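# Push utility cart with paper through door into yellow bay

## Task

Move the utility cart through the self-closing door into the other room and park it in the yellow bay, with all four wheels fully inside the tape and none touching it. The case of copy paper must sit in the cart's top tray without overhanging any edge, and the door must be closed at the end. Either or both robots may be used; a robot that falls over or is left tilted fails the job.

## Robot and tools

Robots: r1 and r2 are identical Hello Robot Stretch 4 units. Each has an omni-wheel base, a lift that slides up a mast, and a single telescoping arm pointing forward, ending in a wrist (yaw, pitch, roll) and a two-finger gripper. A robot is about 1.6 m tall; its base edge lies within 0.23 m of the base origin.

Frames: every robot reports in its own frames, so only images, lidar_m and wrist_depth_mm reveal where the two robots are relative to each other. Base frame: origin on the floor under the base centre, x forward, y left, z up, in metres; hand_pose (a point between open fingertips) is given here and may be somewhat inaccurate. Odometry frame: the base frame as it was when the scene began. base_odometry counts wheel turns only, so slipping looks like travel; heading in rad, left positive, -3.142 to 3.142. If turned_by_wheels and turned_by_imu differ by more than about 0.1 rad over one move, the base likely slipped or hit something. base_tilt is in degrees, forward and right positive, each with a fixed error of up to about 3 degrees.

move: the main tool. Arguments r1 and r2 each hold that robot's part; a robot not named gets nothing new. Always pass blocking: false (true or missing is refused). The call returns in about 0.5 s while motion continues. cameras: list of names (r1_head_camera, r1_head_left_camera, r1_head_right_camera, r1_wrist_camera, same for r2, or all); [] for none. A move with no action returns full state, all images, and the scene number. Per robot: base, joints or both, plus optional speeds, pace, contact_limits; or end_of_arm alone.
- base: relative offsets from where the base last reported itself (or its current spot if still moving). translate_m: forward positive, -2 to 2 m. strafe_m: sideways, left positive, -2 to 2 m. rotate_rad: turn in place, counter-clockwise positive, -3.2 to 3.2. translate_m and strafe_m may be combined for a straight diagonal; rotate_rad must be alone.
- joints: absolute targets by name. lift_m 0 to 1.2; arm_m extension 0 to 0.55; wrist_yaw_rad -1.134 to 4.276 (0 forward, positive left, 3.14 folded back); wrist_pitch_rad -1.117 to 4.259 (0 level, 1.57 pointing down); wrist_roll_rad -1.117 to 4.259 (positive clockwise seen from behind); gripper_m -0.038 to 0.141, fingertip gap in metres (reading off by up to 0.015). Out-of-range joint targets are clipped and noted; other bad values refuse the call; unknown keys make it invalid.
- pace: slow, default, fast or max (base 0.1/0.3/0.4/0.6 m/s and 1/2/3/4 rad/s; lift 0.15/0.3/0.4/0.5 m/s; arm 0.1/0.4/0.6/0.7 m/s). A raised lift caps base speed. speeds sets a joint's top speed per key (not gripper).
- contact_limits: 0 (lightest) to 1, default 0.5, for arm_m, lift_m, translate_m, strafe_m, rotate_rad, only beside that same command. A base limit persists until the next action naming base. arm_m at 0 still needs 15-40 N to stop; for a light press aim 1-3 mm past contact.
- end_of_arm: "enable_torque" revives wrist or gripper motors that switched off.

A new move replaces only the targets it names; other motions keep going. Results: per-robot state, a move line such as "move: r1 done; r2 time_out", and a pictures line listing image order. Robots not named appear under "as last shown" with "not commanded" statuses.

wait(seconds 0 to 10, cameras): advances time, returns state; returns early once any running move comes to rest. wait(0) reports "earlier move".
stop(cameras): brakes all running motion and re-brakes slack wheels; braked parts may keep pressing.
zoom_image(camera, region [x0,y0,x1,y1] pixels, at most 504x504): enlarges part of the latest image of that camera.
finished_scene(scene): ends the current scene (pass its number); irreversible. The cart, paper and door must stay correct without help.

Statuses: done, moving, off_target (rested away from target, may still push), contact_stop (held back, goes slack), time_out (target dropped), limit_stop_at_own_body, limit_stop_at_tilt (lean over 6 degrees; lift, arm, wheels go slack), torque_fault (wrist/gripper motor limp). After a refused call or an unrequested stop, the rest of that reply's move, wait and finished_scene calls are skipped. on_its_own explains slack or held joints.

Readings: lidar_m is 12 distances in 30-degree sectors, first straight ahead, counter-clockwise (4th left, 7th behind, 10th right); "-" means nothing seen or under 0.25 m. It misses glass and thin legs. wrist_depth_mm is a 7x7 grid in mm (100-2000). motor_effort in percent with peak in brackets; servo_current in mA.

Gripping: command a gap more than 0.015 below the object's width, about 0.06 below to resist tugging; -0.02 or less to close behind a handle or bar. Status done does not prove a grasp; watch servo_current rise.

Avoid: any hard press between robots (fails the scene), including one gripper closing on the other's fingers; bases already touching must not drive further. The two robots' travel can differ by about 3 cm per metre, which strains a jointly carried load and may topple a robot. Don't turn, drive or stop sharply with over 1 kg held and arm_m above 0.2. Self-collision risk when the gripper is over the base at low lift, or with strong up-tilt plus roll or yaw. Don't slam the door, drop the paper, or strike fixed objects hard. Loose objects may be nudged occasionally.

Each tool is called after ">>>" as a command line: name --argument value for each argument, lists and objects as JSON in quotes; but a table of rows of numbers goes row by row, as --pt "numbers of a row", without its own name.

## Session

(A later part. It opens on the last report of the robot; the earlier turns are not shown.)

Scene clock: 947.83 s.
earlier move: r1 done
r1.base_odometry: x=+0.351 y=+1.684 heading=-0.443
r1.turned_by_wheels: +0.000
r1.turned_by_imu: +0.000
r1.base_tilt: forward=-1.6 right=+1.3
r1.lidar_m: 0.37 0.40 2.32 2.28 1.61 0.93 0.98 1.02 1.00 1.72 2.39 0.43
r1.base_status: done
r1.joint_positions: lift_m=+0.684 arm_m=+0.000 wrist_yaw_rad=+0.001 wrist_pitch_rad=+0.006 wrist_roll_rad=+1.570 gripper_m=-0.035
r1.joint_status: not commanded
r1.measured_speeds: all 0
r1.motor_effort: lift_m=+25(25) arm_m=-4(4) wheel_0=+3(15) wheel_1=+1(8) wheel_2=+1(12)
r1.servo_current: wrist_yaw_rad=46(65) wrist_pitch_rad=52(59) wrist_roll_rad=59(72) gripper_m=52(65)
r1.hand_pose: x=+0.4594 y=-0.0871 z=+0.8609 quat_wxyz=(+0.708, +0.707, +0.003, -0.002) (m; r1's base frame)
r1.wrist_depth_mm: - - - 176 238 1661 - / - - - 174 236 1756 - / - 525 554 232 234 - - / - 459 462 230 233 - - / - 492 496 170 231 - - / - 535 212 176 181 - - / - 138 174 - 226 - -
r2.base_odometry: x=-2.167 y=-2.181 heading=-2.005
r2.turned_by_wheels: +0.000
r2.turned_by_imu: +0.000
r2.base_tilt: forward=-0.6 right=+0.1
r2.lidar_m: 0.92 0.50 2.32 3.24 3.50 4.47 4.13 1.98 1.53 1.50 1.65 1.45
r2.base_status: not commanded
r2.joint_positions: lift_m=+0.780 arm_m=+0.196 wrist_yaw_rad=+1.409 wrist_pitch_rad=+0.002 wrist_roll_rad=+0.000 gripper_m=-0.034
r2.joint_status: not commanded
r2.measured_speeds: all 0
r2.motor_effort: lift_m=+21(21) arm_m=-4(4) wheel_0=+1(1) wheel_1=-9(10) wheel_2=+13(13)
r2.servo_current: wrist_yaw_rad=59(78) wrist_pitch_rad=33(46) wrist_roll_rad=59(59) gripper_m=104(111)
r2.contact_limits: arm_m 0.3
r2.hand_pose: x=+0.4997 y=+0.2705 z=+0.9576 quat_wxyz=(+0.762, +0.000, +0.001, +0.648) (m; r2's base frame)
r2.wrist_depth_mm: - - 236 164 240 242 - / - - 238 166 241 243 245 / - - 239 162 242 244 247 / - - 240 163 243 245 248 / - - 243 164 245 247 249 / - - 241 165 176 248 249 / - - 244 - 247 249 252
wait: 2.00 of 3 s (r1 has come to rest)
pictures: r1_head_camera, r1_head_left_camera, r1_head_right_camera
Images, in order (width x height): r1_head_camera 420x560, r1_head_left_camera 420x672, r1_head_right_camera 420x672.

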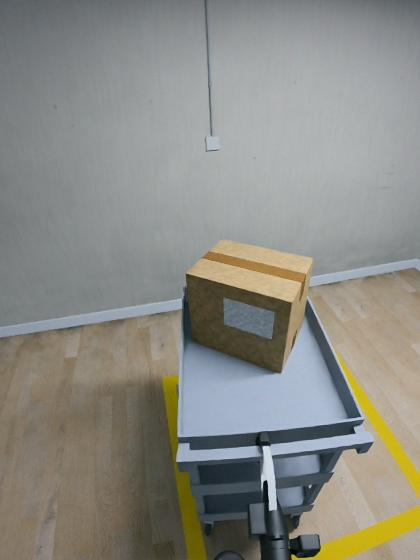

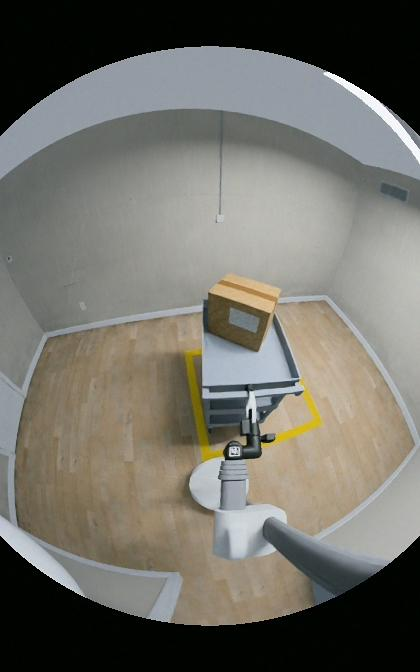

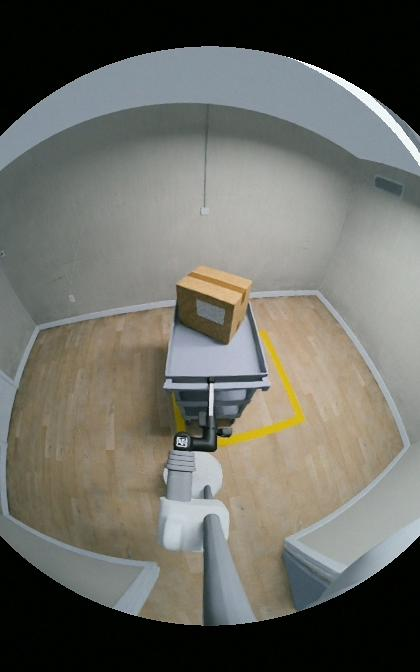

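>>> move --blocking false --r1 '{"base": {"translate_m": 0.02, "strafe_m": 0.26}}'

>>> wait --seconds 2.5 --cameras '["r1_head_camera"]'

>>> move --blocking false --r1 '{"base": {"translate_m": 0.22, "strafe_m": -0.07}}'

>>> wait --seconds 2.5 --cameras '["r1_head_camera","r1_head_right_camera","r1_wrist_camera"]'

Scene clock: 992.50 s.
move: r1 moving
r1.base_odometry: x=+0.368 y=+1.714 heading=-0.445
r1.turned_by_wheels: -0.001
r1.turned_by_imu: -0.002
r1.base_tilt: forward=-1.6 right=+1.3
r1.lidar_m: 0.37 1.97 2.31 2.26 1.57 0.91 0.91 1.08 0.99 1.75 2.43 0.44
r1.base_status: translate_m moving; strafe_m moving
r1.joint_positions: lift_m=+0.684 arm_m=+0.000 wrist_yaw_rad=-0.004 wrist_pitch_rad=+0.006 wrist_roll_rad=+1.570 gripper_m=-0.035
r1.joint_status: not commanded
r1.measured_speeds: translate_m=+0.012 strafe_m=+0.134 rotate_rad=-0.003 lift_m=+0.000 arm_m=+0.000 wrist_yaw_rad=-0.028 wrist_pitch_rad=+0.000 wrist_roll_rad=+0.000
r1.motor_effort: lift_m=+25(25) arm_m=-4(4) wheel_0=-15(15) wheel_1=+7(10) wheel_2=-6(7)
r1.servo_current: wrist_yaw_rad=52(52) wrist_pitch_rad=46(52) wrist_roll_rad=46(59) gripper_m=59(59)
r1.hand_pose: x=+0.4589 y=-0.0887 z=+0.8609 quat_wxyz=(+0.708, +0.707, +0.001, -0.004) (m; r1's base frame)
r1.wrist_depth_mm: - - - 244 246 1661 - / - - - 241 243 1808 - / - 559 559 237 239 - - / - 462 466 234 235 - - / - 488 492 172 233 - - / - 530 186 175 180 - - / - 138 179 147 224 - -
r2: as last shown
r2.base_tilt: forward=-0.6 right=+0.0
r2.lidar_m: 0.94 0.52 2.31 3.24 3.52 4.46 4.14 1.96 1.54 1.51 1.62 1.43
r2.motor_effort: lift_m=+20(21) arm_m=-4(4) wheel_0=+1(1) wheel_1=-9(9) wheel_2=+13(13)
r2.servo_current: wrist_yaw_rad=85(85) wrist_pitch_rad=46(46) wrist_roll_rad=46(52) gripper_m=98(104)
r2.contact_limits: arm_m 0.3
r2.wrist_depth_mm: - - 236 164 239 241 - / - - 238 166 242 243 244 / - - 239 162 242 244 246 / - - 240 163 243 246 248 / - - 242 164 244 248 249 / - - 243 165 177 248 251 / - - 243 - 248 250 251
pictures: none

Scene clock: 994.23 s.
earlier move: r1 done
r1.base_odometry: x=+0.481 y=+1.911 heading=-0.444
r1.turned_by_wheels: +0.001
r1.turned_by_imu: +0.002
r1.base_tilt: forward=-1.6 right=+1.3
r1.lidar_m: 0.39 1.88 2.25 2.03 1.73 1.01 0.89 1.47 1.22 1.91 0.49 0.39
r1.base_status: done
r1.joint_positions: lift_m=+0.684 arm_m=+0.000 wrist_yaw_rad=-0.001 wrist_pitch_rad=+0.006 wrist_roll_rad=+1.570 gripper_m=-0.035
r1.joint_status: not commanded
r1.measured_speeds: all 0
r1.motor_effort: lift_m=+25(25) arm_m=-4(4) wheel_0=-2(16) wheel_1=-1(11) wheel_2=+0(7)
r1.servo_current: wrist_yaw_rad=59(72) wrist_pitch_rad=46(59) wrist_roll_rad=20(59) gripper_m=52(65)
r1.hand_pose: x=+0.4592 y=-0.0878 z=+0.8609 quat_wxyz=(+0.708, +0.707, +0.002, -0.003) (m; r1's base frame)
r1.wrist_depth_mm: - 469 466 - 185 - - / - 407 413 134 194 - - / - 455 459 - 202 - - / - 535 539 - 211 - - / - - 615 155 223 - - / - - 180 175 180 1661 - / - 137 167 126 245 - 1229
r2.base_odometry: x=-2.167 y=-2.181 heading=-2.005
r2.turned_by_wheels: +0.000
r2.turned_by_imu: +0.000
r2.base_tilt: forward=-0.7 right=+0.0
r2.lidar_m: 0.92 0.53 2.35 3.22 3.54 4.47 4.11 1.92 1.53 1.50 1.63 1.44
r2.base_status: not commanded
r2.joint_positions: lift_m=+0.780 arm_m=+0.196 wrist_yaw_rad=+1.409 wrist_pitch_rad=+0.002 wrist_roll_rad=+0.000 gripper_m=-0.034
r2.joint_status: not commanded
r2.measured_speeds: all 0
r2.motor_effort: lift_m=+20(21) arm_m=-4(4) wheel_0=+1(1) wheel_1=-9(10) wheel_2=+13(13)
r2.servo_current: wrist_yaw_rad=46(85) wrist_pitch_rad=39(46) wrist_roll_rad=46(59) gripper_m=104(104)
r2.contact_limits: arm_m 0.3
r2.hand_pose: x=+0.4997 y=+0.2705 z=+0.9576 quat_wxyz=(+0.762, +0.000, +0.001, +0.648) (m; r2's base frame)
r2.wrist_depth_mm: - - 236 164 240 242 - / - - 237 166 240 243 246 / - - 238 162 242 244 245 / - - 240 163 243 246 247 / - - 242 164 244 247 248 / - - 243 165 176 248 249 / - - 244 - 249 249 251
wait: 1.73 of 2.5 s (r1 has come to rest)
pictures: r1_head_camera
Images, in order (width x height): r1_head_camera 420x560.

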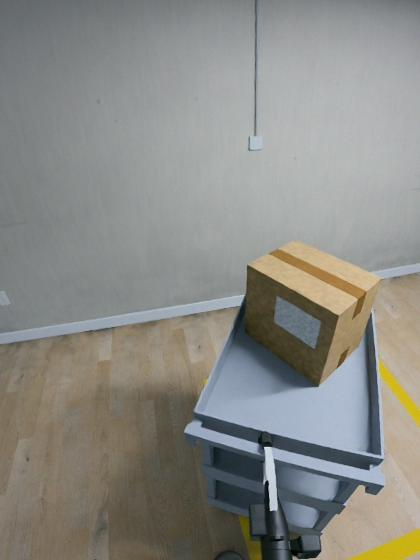

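Scene clock: 994.73 s.
move: r1 moving
r1.base_odometry: x=+0.504 y=+1.888 heading=-0.443
r1.turned_by_wheels: +0.000
r1.turned_by_imu: +0.000
r1.base_tilt: forward=-1.6 right=+1.3
r1.lidar_m: 0.39 1.87 2.20 2.04 1.78 1.06 0.95 1.45 1.21 1.98 0.45 0.37
r1.base_status: translate_m moving; strafe_m moving
r1.joint_positions: lift_m=+0.684 arm_m=+0.000 wrist_yaw_rad=-0.001 wrist_pitch_rad=+0.006 wrist_roll_rad=+1.570 gripper_m=-0.035
r1.joint_status: not commanded
r1.measured_speeds: translate_m=+0.121 strafe_m=-0.040 rotate_rad=-0.001 lift_m=+0.000 arm_m=+0.000 wrist_yaw_rad=+0.000 wrist_pitch_rad=+0.000 wrist_roll_rad=+0.000
r1.motor_effort: lift_m=+25(25) arm_m=+4(4) wheel_0=+10(13) wheel_1=+5(6) wheel_2=-10(12)
r1.servo_current: wrist_yaw_rad=59(72) wrist_pitch_rad=46(59) wrist_roll_rad=46(65) gripper_m=52(65)
r1.hand_pose: x=+0.4591 y=-0.0878 z=+0.8609 quat_wxyz=(+0.708, +0.707, +0.002, -0.003) (m; r1's base frame)
r1.wrist_depth_mm: - 466 469 - 182 - - / - 407 407 - 191 - - / - 452 455 - 200 - - / - 530 535 - 208 - - / - - 621 153 220 - - / - - 180 175 181 1499 - / - 138 167 127 243 138 1229
r2: as last shown
r2.base_tilt: forward=-0.7 right=+0.1
r2.lidar_m: 0.89 0.52 2.28 3.22 3.50 4.45 4.13 1.96 1.53 1.52 1.65 1.43
r2.motor_effort: lift_m=+21(21) arm_m=-4(4) wheel_0=+1(1) wheel_1=-9(10) wheel_2=+13(13)
r2.servo_current: wrist_yaw_rad=65(78) wrist_pitch_rad=46(46) wrist_roll_rad=46(52) gripper_m=104(104)
r2.contact_limits: arm_m 0.3
r2.wrist_depth_mm: - - 236 164 239 241 - / - - 237 166 242 243 245 / - - 239 162 242 245 247 / - - 241 163 243 246 248 / - - 242 164 246 248 249 / - - 241 165 177 249 250 / - - 244 - 248 249 251
pictures: none

Scene clock: 996.40 s.
earlier move: r1 done
r1.base_odometry: x=+0.649 y=+1.753 heading=-0.443
r1.turned_by_wheels: +0.000
r1.turned_by_imu: +0.001
r1.base_tilt: forward=-1.6 right=+1.3
r1.lidar_m: 0.40 1.70 2.00 2.15 2.13 1.25 1.12 1.33 1.28 2.31 2.52 0.40
r1.base_status: done
r1.joint_positions: lift_m=+0.684 arm_m=+0.000 wrist_yaw_rad=+0.002 wrist_pitch_rad=+0.006 wrist_roll_rad=+1.570 gripper_m=-0.035
r1.joint_status: not commanded
r1.measured_speeds: all 0
r1.motor_effort: lift_m=+25(25) arm_m=-4(4) wheel_0=+3(16) wheel_1=+2(8) wheel_2=+2(12)
r1.servo_current: wrist_yaw_rad=46(72) wrist_pitch_rad=52(59) wrist_roll_rad=46(65) gripper_m=59(65)
r1.hand_pose: x=+0.4595 y=-0.0869 z=+0.8609 quat_wxyz=(+0.708, +0.707, +0.003, -0.002) (m; r1's base frame)
r1.wrist_depth_mm: - 512 508 137 193 - - / - 427 427 143 200 - - / - 445 449 146 207 - - / - 512 512 153 215 - - / - - 597 158 223 - - / - - 180 166 180 - - / - 138 167 127 241 - 1205
r2.base_odometry: x=-2.167 y=-2.181 heading=-2.005
r2.turned_by_wheels: +0.000
r2.turned_by_imu: +0.000
r2.base_tilt: forward=-0.6 right=+0.0
r2.lidar_m: 0.92 0.51 2.31 3.25 3.52 4.47 4.13 1.93 1.55 1.52 1.63 1.44
r2.base_status: not commanded
r2.joint_positions: lift_m=+0.780 arm_m=+0.196 wrist_yaw_rad=+1.409 wrist_pitch_rad=+0.002 wrist_roll_rad=+0.000 gripper_m=-0.034
r2.joint_status: not commanded
r2.measured_speeds: all 0
r2.motor_effort: lift_m=+21(21) arm_m=-4(4) wheel_0=+1(1) wheel_1=-9(10) wheel_2=+13(13)
r2.servo_current: wrist_yaw_rad=65(78) wrist_pitch_rad=33(46) wrist_roll_rad=46(59) gripper_m=104(111)
r2.contact_limits: arm_m 0.3
r2.hand_pose: x=+0.4997 y=+0.2705 z=+0.9576 quat_wxyz=(+0.762, +0.000, +0.001, +0.648) (m; r2's base frame)
r2.wrist_depth_mm: - - 236 164 240 242 - / - - 238 166 242 243 245 / - - 238 162 242 245 246 / - - 241 163 243 246 246 / - - 242 164 245 246 249 / - - 241 166 177 248 250 / - - 244 - 248 249 252
wait: 1.67 of 2.5 s (r1 has come to rest)
pictures: r1_head_camera, r1_head_right_camera, r1_wrist_camera
Images, in order (width x height): r1_head_camera 420x560, r1_head_right_camera 420x672, r1_wrist_camera 616x392.

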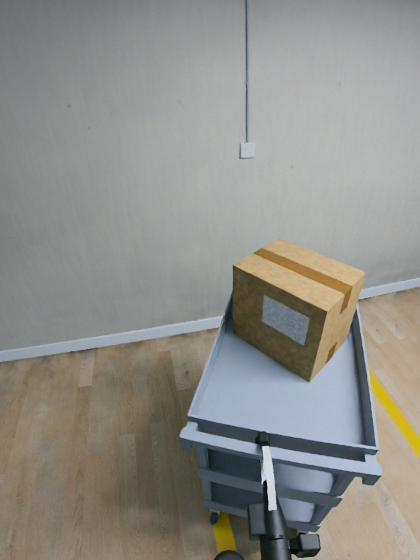

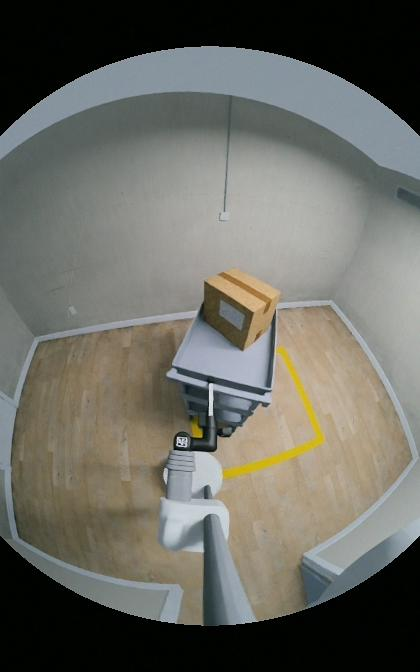

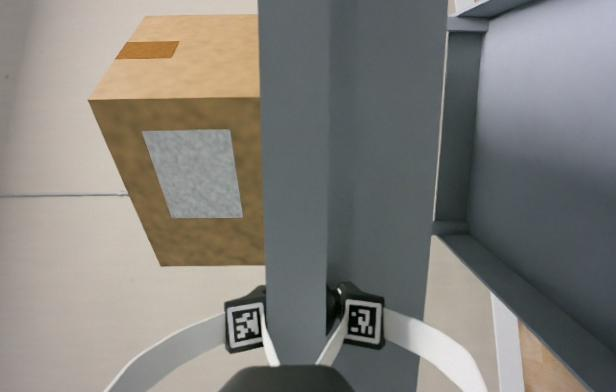

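>>> move --blocking false --r1 '{"base": {"translate_m": 0.04, "strafe_m": -0.28}}'

>>> wait --seconds 2.5

>>> move --blocking false --r1 '{"base": {"rotate_rad": 0.17}}'

>>> wait --seconds 1.5

>>> move --blocking false --r1 '{"base": {"translate_m": 0.06, "strafe_m": -0.28}}'

>>> wait --seconds 2.5 --cameras '["r1_head_camera","r1_head_right_camera","r1_wrist_camera"]'

Scene clock: 1028.00 s.
move: r1 moving
r1.base_odometry: x=+0.639 y=+1.721 heading=-0.443
r1.turned_by_wheels: +0.000
r1.turned_by_imu: +0.000
r1.base_tilt: forward=-1.6 right=+1.2
r1.lidar_m: 0.40 1.70 2.02 2.19 2.09 1.23 1.13 1.26 1.27 2.29 2.50 0.40
r1.base_status: translate_m moving; strafe_m moving
r1.joint_positions: lift_m=+0.684 arm_m=+0.000 wrist_yaw_rad=+0.003 wrist_pitch_rad=+0.006 wrist_roll_rad=+1.570 gripper_m=-0.035
r1.joint_status: not commanded
r1.measured_speeds: translate_m=+0.019 strafe_m=-0.129 rotate_rad=-0.002 lift_m=+0.000 arm_m=+0.000 wrist_yaw_rad=+0.000 wrist_pitch_rad=+0.000 wrist_roll_rad=+0.000
r1.motor_effort: lift_m=+25(25) arm_m=-2(4) wheel_0=+12(16) wheel_1=-6(9) wheel_2=-3(3)
r1.servo_current: wrist_yaw_rad=46(52) wrist_pitch_rad=52(59) wrist_roll_rad=33(59) gripper_m=52(65)
r1.hand_pose: x=+0.4595 y=-0.0867 z=+0.8609 quat_wxyz=(+0.708, +0.707, +0.003, -0.001) (m; r1's base frame)
r1.wrist_depth_mm: - - 530 - 199 - - / - 459 459 146 204 - - / - 433 442 150 210 - - / - 496 504 155 216 - - / - 559 574 159 224 - - / - - 181 176 182 - - / - 137 167 126 237 138 1205
r2: as last shown
r2.base_tilt: forward=-0.7 right=+0.0
r2.lidar_m: 0.93 0.52 2.33 3.23 3.51 4.47 4.12 1.95 1.55 1.50 1.67 1.42
r2.motor_effort: lift_m=+21(21) arm_m=-4(4) wheel_0=+1(1) wheel_1=-9(9) wheel_2=+13(13)
r2.servo_current: wrist_yaw_rad=72(72) wrist_pitch_rad=39(46) wrist_roll_rad=52(52) gripper_m=98(104)
r2.contact_limits: arm_m 0.3
r2.wrist_depth_mm: - - 236 164 240 241 - / - - 238 165 241 242 244 / - - 239 162 242 244 246 / - - 241 163 245 246 247 / - - 242 164 245 246 248 / - - 240 166 176 248 251 / - - 243 - 248 249 252
pictures: none

Scene clock: 1029.83 s.
earlier move: r1 done
r1.base_odometry: x=+0.565 y=+1.483 heading=-0.443
r1.turned_by_wheels: +0.000
r1.turned_by_imu: -0.001
r1.base_tilt: forward=-1.5 right=+1.3
r1.lidar_m: 0.36 0.37 2.04 2.44 2.09 1.17 1.27 1.13 1.25 2.23 2.25 0.45
r1.base_status: done
r1.joint_positions: lift_m=+0.684 arm_m=+0.000 wrist_yaw_rad=+0.003 wrist_pitch_rad=+0.006 wrist_roll_rad=+1.570 gripper_m=-0.035
r1.joint_status: not commanded
r1.measured_speeds: all 0
r1.motor_effort: lift_m=+25(25) arm_m=+4(4) wheel_0=+2(16) wheel_1=-1(10) wheel_2=-1(4)
r1.servo_current: wrist_yaw_rad=39(65) wrist_pitch_rad=52(59) wrist_roll_rad=52(59) gripper_m=52(65)
r1.hand_pose: x=+0.4595 y=-0.0867 z=+0.8609 quat_wxyz=(+0.708, +0.707, +0.003, -0.001) (m; r1's base frame)
r1.wrist_depth_mm: - - - 200 267 1537 1229 / - - - 255 258 1537 - / - - - 247 251 - - / - 477 504 238 242 - - / - 477 473 176 236 - - / - 496 208 176 182 - - / - 138 525 126 220 - -
r2.base_odometry: x=-2.167 y=-2.181 heading=-2.005
r2.turned_by_wheels: +0.000
r2.turned_by_imu: +0.000
r2.base_tilt: forward=-0.7 right=+0.1
r2.lidar_m: 0.96 0.52 2.33 3.22 3.50 4.47 4.11 1.93 1.53 1.50 1.65 1.44
r2.base_status: not commanded
r2.joint_positions: lift_m=+0.780 arm_m=+0.196 wrist_yaw_rad=+1.409 wrist_pitch_rad=+0.002 wrist_roll_rad=+0.000 gripper_m=-0.034
r2.joint_status: not commanded
r2.measured_speeds: all 0
r2.motor_effort: lift_m=+20(21) arm_m=-4(4) wheel_0=+1(1) wheel_1=-10(10) wheel_2=+13(13)
r2.servo_current: wrist_yaw_rad=72(78) wrist_pitch_rad=39(46) wrist_roll_rad=52(59) gripper_m=98(111)
r2.contact_limits: arm_m 0.3
r2.hand_pose: x=+0.4997 y=+0.2705 z=+0.9576 quat_wxyz=(+0.762, +0.000, +0.001, +0.648) (m; r2's base frame)
r2.wrist_depth_mm: - - 236 164 240 241 - / - - 237 166 240 242 244 / - - 238 162 242 244 246 / - - 240 163 244 246 247 / - - 242 164 246 247 249 / - - 240 165 177 248 251 / - - 244 - 248 249 251
wait: 1.83 of 2.5 s (r1 has come to rest)
pictures: none

Scene clock: 1030.33 s.
move: r1 moving
r1.base_odometry: x=+0.566 y=+1.483 heading=-0.280
r1.turned_by_wheels: +0.163
r1.turned_by_imu: +0.164
r1.base_tilt: forward=-1.6 right=+1.3
r1.lidar_m: 0.40 1.77 2.27 2.45 1.62 1.22 - 1.12 1.43 2.25 2.28 0.44
r1.base_status: rotate_rad moving
r1.joint_positions: lift_m=+0.684 arm_m=+0.000 wrist_yaw_rad=-0.003 wrist_pitch_rad=+0.006 wrist_roll_rad=+1.570 gripper_m=-0.035
r1.joint_status: not commanded
r1.measured_speeds: translate_m=+0.000 strafe_m=+0.002 rotate_rad=+0.190 lift_m=+0.000 arm_m=+0.000 wrist_yaw_rad=+0.041 wrist_pitch_rad=+0.000 wrist_roll_rad=+0.000
r1.motor_effort: lift_m=+25(25) arm_m=+0(4) wheel_0=-5(11) wheel_1=-4(8) wheel_2=+0(12)
r1.servo_current: wrist_yaw_rad=59(65) wrist_pitch_rad=39(52) wrist_roll_rad=46(65) gripper_m=65(65)
r1.hand_pose: x=+0.4590 y=-0.0884 z=+0.8609 quat_wxyz=(+0.708, +0.707, +0.001, -0.003) (m; r1's base frame)
r1.wrist_depth_mm: - - - 230 230 1537 - / - - - 169 230 - - / - 492 488 229 231 - - / - 466 469 228 230 - - / - 508 508 169 230 - - / - 564 208 175 180 - - / - 137 167 - 229 - -
r2: as last shown
r2.base_tilt: forward=-0.7 right=+0.0
r2.lidar_m: 0.93 0.52 2.31 3.24 3.53 4.46 4.10 1.96 1.55 1.50 1.66 1.44
r2.motor_effort: lift_m=+20(21) arm_m=-4(4) wheel_0=+1(1) wheel_1=-9(9) wheel_2=+13(13)
r2.servo_current: wrist_yaw_rad=65(85) wrist_pitch_rad=39(46) wrist_roll_rad=52(65) gripper_m=98(111)
r2.contact_limits: arm_m 0.3
r2.wrist_depth_mm: - - 236 164 240 243 - / - - 238 166 241 243 244 / - - 239 162 242 245 245 / - - 239 163 244 246 248 / - - 242 164 245 247 248 / - - 241 166 176 248 250 / - - 243 - 248 250 252
pictures: none

Scene clock: 1030.77 s.
earlier move: r1 done
r1.base_odometry: x=+0.565 y=+1.483 heading=-0.273
r1.turned_by_wheels: +0.007
r1.turned_by_imu: +0.007
r1.base_tilt: forward=-1.6 right=+1.3
r1.lidar_m: 0.40 1.76 2.32 2.43 1.58 1.19 1.97 1.12 1.43 2.25 2.32 0.41
r1.base_status: done
r1.joint_positions: lift_m=+0.684 arm_m=+0.000 wrist_yaw_rad=+0.003 wrist_pitch_rad=+0.006 wrist_roll_rad=+1.570 gripper_m=-0.035
r1.joint_status: not commanded
r1.measured_speeds: all 0
r1.motor_effort: lift_m=+25(25) arm_m=-4(4) wheel_0=+2(11) wheel_1=+1(8) wheel_2=+2(12)
r1.servo_current: wrist_yaw_rad=65(65) wrist_pitch_rad=46(52) wrist_roll_rad=46(65) gripper_m=59(65)
r1.hand_pose: x=+0.4596 y=-0.0866 z=+0.8609 quat_wxyz=(+0.708, +0.707, +0.003, -0.001) (m; r1's base frame)
r1.wrist_depth_mm: - - - 219 221 - - / - 569 564 221 222 - - / - 445 452 223 224 - - / - 473 480 165 226 - - / - 525 525 166 227 - - / - - 211 175 182 - - / - 137 167 126 233 - -
r2.base_odometry: x=-2.167 y=-2.181 heading=-2.005
r2.turned_by_wheels: +0.000
r2.turned_by_imu: +0.000
r2.base_tilt: forward=-0.6 right=+0.1
r2.lidar_m: 0.89 0.52 2.32 3.23 3.51 4.48 4.11 1.94 1.55 1.51 1.65 1.41
r2.base_status: not commanded
r2.joint_positions: lift_m=+0.780 arm_m=+0.196 wrist_yaw_rad=+1.409 wrist_pitch_rad=+0.002 wrist_roll_rad=+0.000 gripper_m=-0.034
r2.joint_status: not commanded
r2.measured_speeds: all 0
r2.motor_effort: lift_m=+21(21) arm_m=-4(4) wheel_0=+1(1) wheel_1=-10(10) wheel_2=+13(13)
r2.servo_current: wrist_yaw_rad=65(85) wrist_pitch_rad=46(52) wrist_roll_rad=39(65) gripper_m=98(111)
r2.contact_limits: arm_m 0.3
r2.hand_pose: x=+0.4997 y=+0.2705 z=+0.9576 quat_wxyz=(+0.762, +0.000, +0.001, +0.648) (m; r2's base frame)
r2.wrist_depth_mm: - - 236 163 240 242 - / - - 237 166 240 242 245 / - - 239 162 243 245 246 / - - 242 163 243 246 246 / - - 241 165 244 246 248 / - - 242 165 177 248 251 / - - 243 - 248 249 252
wait: 0.43 of 1.5 s (r1 has come to rest)
pictures: none

Scene clock: 1031.27 s.
move: r1 moving
r1.base_odometry: x=+0.563 y=+1.450 heading=-0.272
r1.turned_by_wheels: +0.000
r1.turned_by_imu: +0.000
r1.base_tilt: forward=-1.6 right=+1.3
r1.lidar_m: 0.40 0.40 2.31 2.47 1.65 1.25 1.72 1.12 1.45 2.20 2.26 0.42
r1.base_status: translate_m moving; strafe_m moving
r1.joint_positions: lift_m=+0.684 arm_m=+0.000 wrist_yaw_rad=+0.003 wrist_pitch_rad=+0.006 wrist_roll_rad=+1.570 gripper_m=-0.035
r1.joint_status: not commanded
r1.measured_speeds: translate_m=+0.027 strafe_m=-0.125 rotate_rad=+0.006 lift_m=+0.000 arm_m=+0.000 wrist_yaw_rad=+0.000 wrist_pitch_rad=+0.000 wrist_roll_rad=+0.000
r1.motor_effort: lift_m=+25(25) arm_m=-4(4) wheel_0=+12(14) wheel_1=-8(8) wheel_2=-2(5)
r1.servo_current: wrist_yaw_rad=59(59) wrist_pitch_rad=46(52) wrist_roll_rad=59(59) gripper_m=59(65)
r1.hand_pose: x=+0.4595 y=-0.0866 z=+0.8609 quat_wxyz=(+0.708, +0.707, +0.003, -0.001) (m; r1's base frame)
r1.wrist_depth_mm: - - - 224 225 1499 - / - - 569 166 226 - - / - 473 469 226 228 - - / - 469 477 167 229 - - / - 512 521 167 229 - - / - 569 549 175 183 - - / - 137 167 126 230 138 -
r2: as last shown
r2.lidar_m: 0.95 0.53 2.32 3.22 3.53 4.45 4.14 1.92 1.54 1.51 1.65 1.46
r2.motor_effort: lift_m=+20(21) arm_m=-4(4) wheel_0=+1(1) wheel_1=-9(9) wheel_2=+13(13)
r2.servo_current: wrist_yaw_rad=59(78) wrist_pitch_rad=39(52) wrist_roll_rad=59(59) gripper_m=104(111)
r2.contact_limits: arm_m 0.3
r2.wrist_depth_mm: - - 236 164 240 243 - / - - 237 166 241 242 244 / - - 238 162 243 244 247 / - - 241 163 244 245 247 / - - 242 164 245 246 249 / - - 242 165 177 248 250 / - - 243 - 249 249 251
pictures: none

Scene clock: 1033.13 s.
earlier move: r1 done
r1.base_odometry: x=+0.548 y=+1.197 heading=-0.272
r1.turned_by_wheels: +0.000
r1.turned_by_imu: -0.001
r1.base_tilt: forward=-1.6 right=+1.3
r1.lidar_m: 0.33 0.37 2.29 2.73 1.67 1.40 1.10 1.10 1.49 1.95 2.02 0.46
r1.base_status: done
r1.joint_positions: lift_m=+0.684 arm_m=+0.000 wrist_yaw_rad=+0.003 wrist_pitch_rad=+0.006 wrist_roll_rad=+1.570 gripper_m=-0.035
r1.joint_status: not commanded
r1.measured_speeds: all 0
r1.motor_effort: lift_m=+25(25) arm_m=-3(4) wheel_0=+1(14) wheel_1=-1(11) wheel_2=+2(5)
r1.servo_current: wrist_yaw_rad=52(72) wrist_pitch_rad=46(59) wrist_roll_rad=46(65) gripper_m=52(65)
r1.hand_pose: x=+0.4595 y=-0.0866 z=+0.8609 quat_wxyz=(+0.708, +0.707, +0.003, -0.001) (m; r1's base frame)
r1.wrist_depth_mm: - - - 226 317 330 343 / - - - 212 285 1499 1255 / - - - 200 267 - - / - - 661 192 255 - - / - 462 469 182 239 - - / - 473 208 176 183 - - / - 145 488 126 214 - -
r2.base_odometry: x=-2.167 y=-2.181 heading=-2.005
r2.turned_by_wheels: +0.000
r2.turned_by_imu: +0.000
r2.base_tilt: forward=-0.6 right=+0.0
r2.lidar_m: 0.95 0.51 2.35 3.21 3.53 4.47 4.09 1.93 1.55 1.49 1.66 1.43
r2.base_status: not commanded
r2.joint_positions: lift_m=+0.780 arm_m=+0.196 wrist_yaw_rad=+1.409 wrist_pitch_rad=+0.002 wrist_roll_rad=+0.000 gripper_m=-0.034
r2.joint_status: not commanded
r2.measured_speeds: all 0
r2.motor_effort: lift_m=+20(21) arm_m=-4(4) wheel_0=+1(1) wheel_1=-9(10) wheel_2=+13(13)
r2.servo_current: wrist_yaw_rad=78(85) wrist_pitch_rad=39(52) wrist_roll_rad=39(65) gripper_m=98(111)
r2.contact_limits: arm_m 0.3
r2.hand_pose: x=+0.4997 y=+0.2705 z=+0.9576 quat_wxyz=(+0.762, +0.000, +0.001, +0.648) (m; r2's base frame)
r2.wrist_depth_mm: - - 236 164 240 242 - / - - 238 166 241 243 244 / - - 239 162 242 245 246 / - - 240 163 244 245 247 / - - 241 164 244 248 250 / - - 242 165 177 248 250 / - - 244 - 249 249 252
wait: 1.87 of 2.5 s (r1 has come to rest)
pictures: r1_head_camera, r1_head_right_camera, r1_wrist_camera
Images, in order (width x height): r1_head_camera 420x560, r1_head_right_camera 420x672, r1_wrist_camera 616x392.

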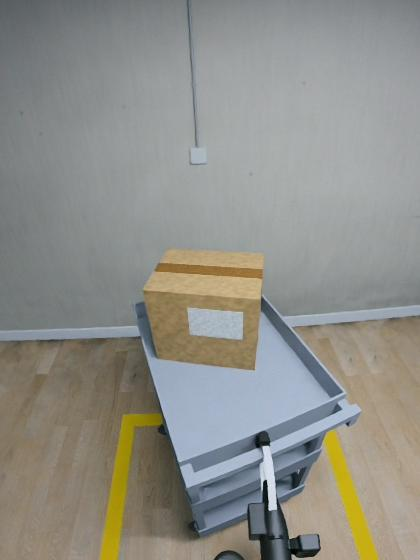

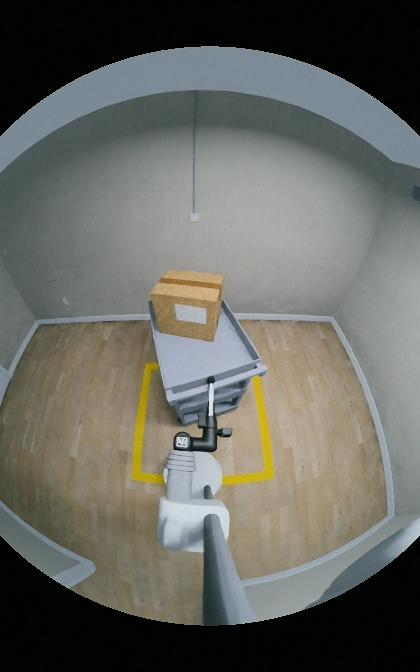

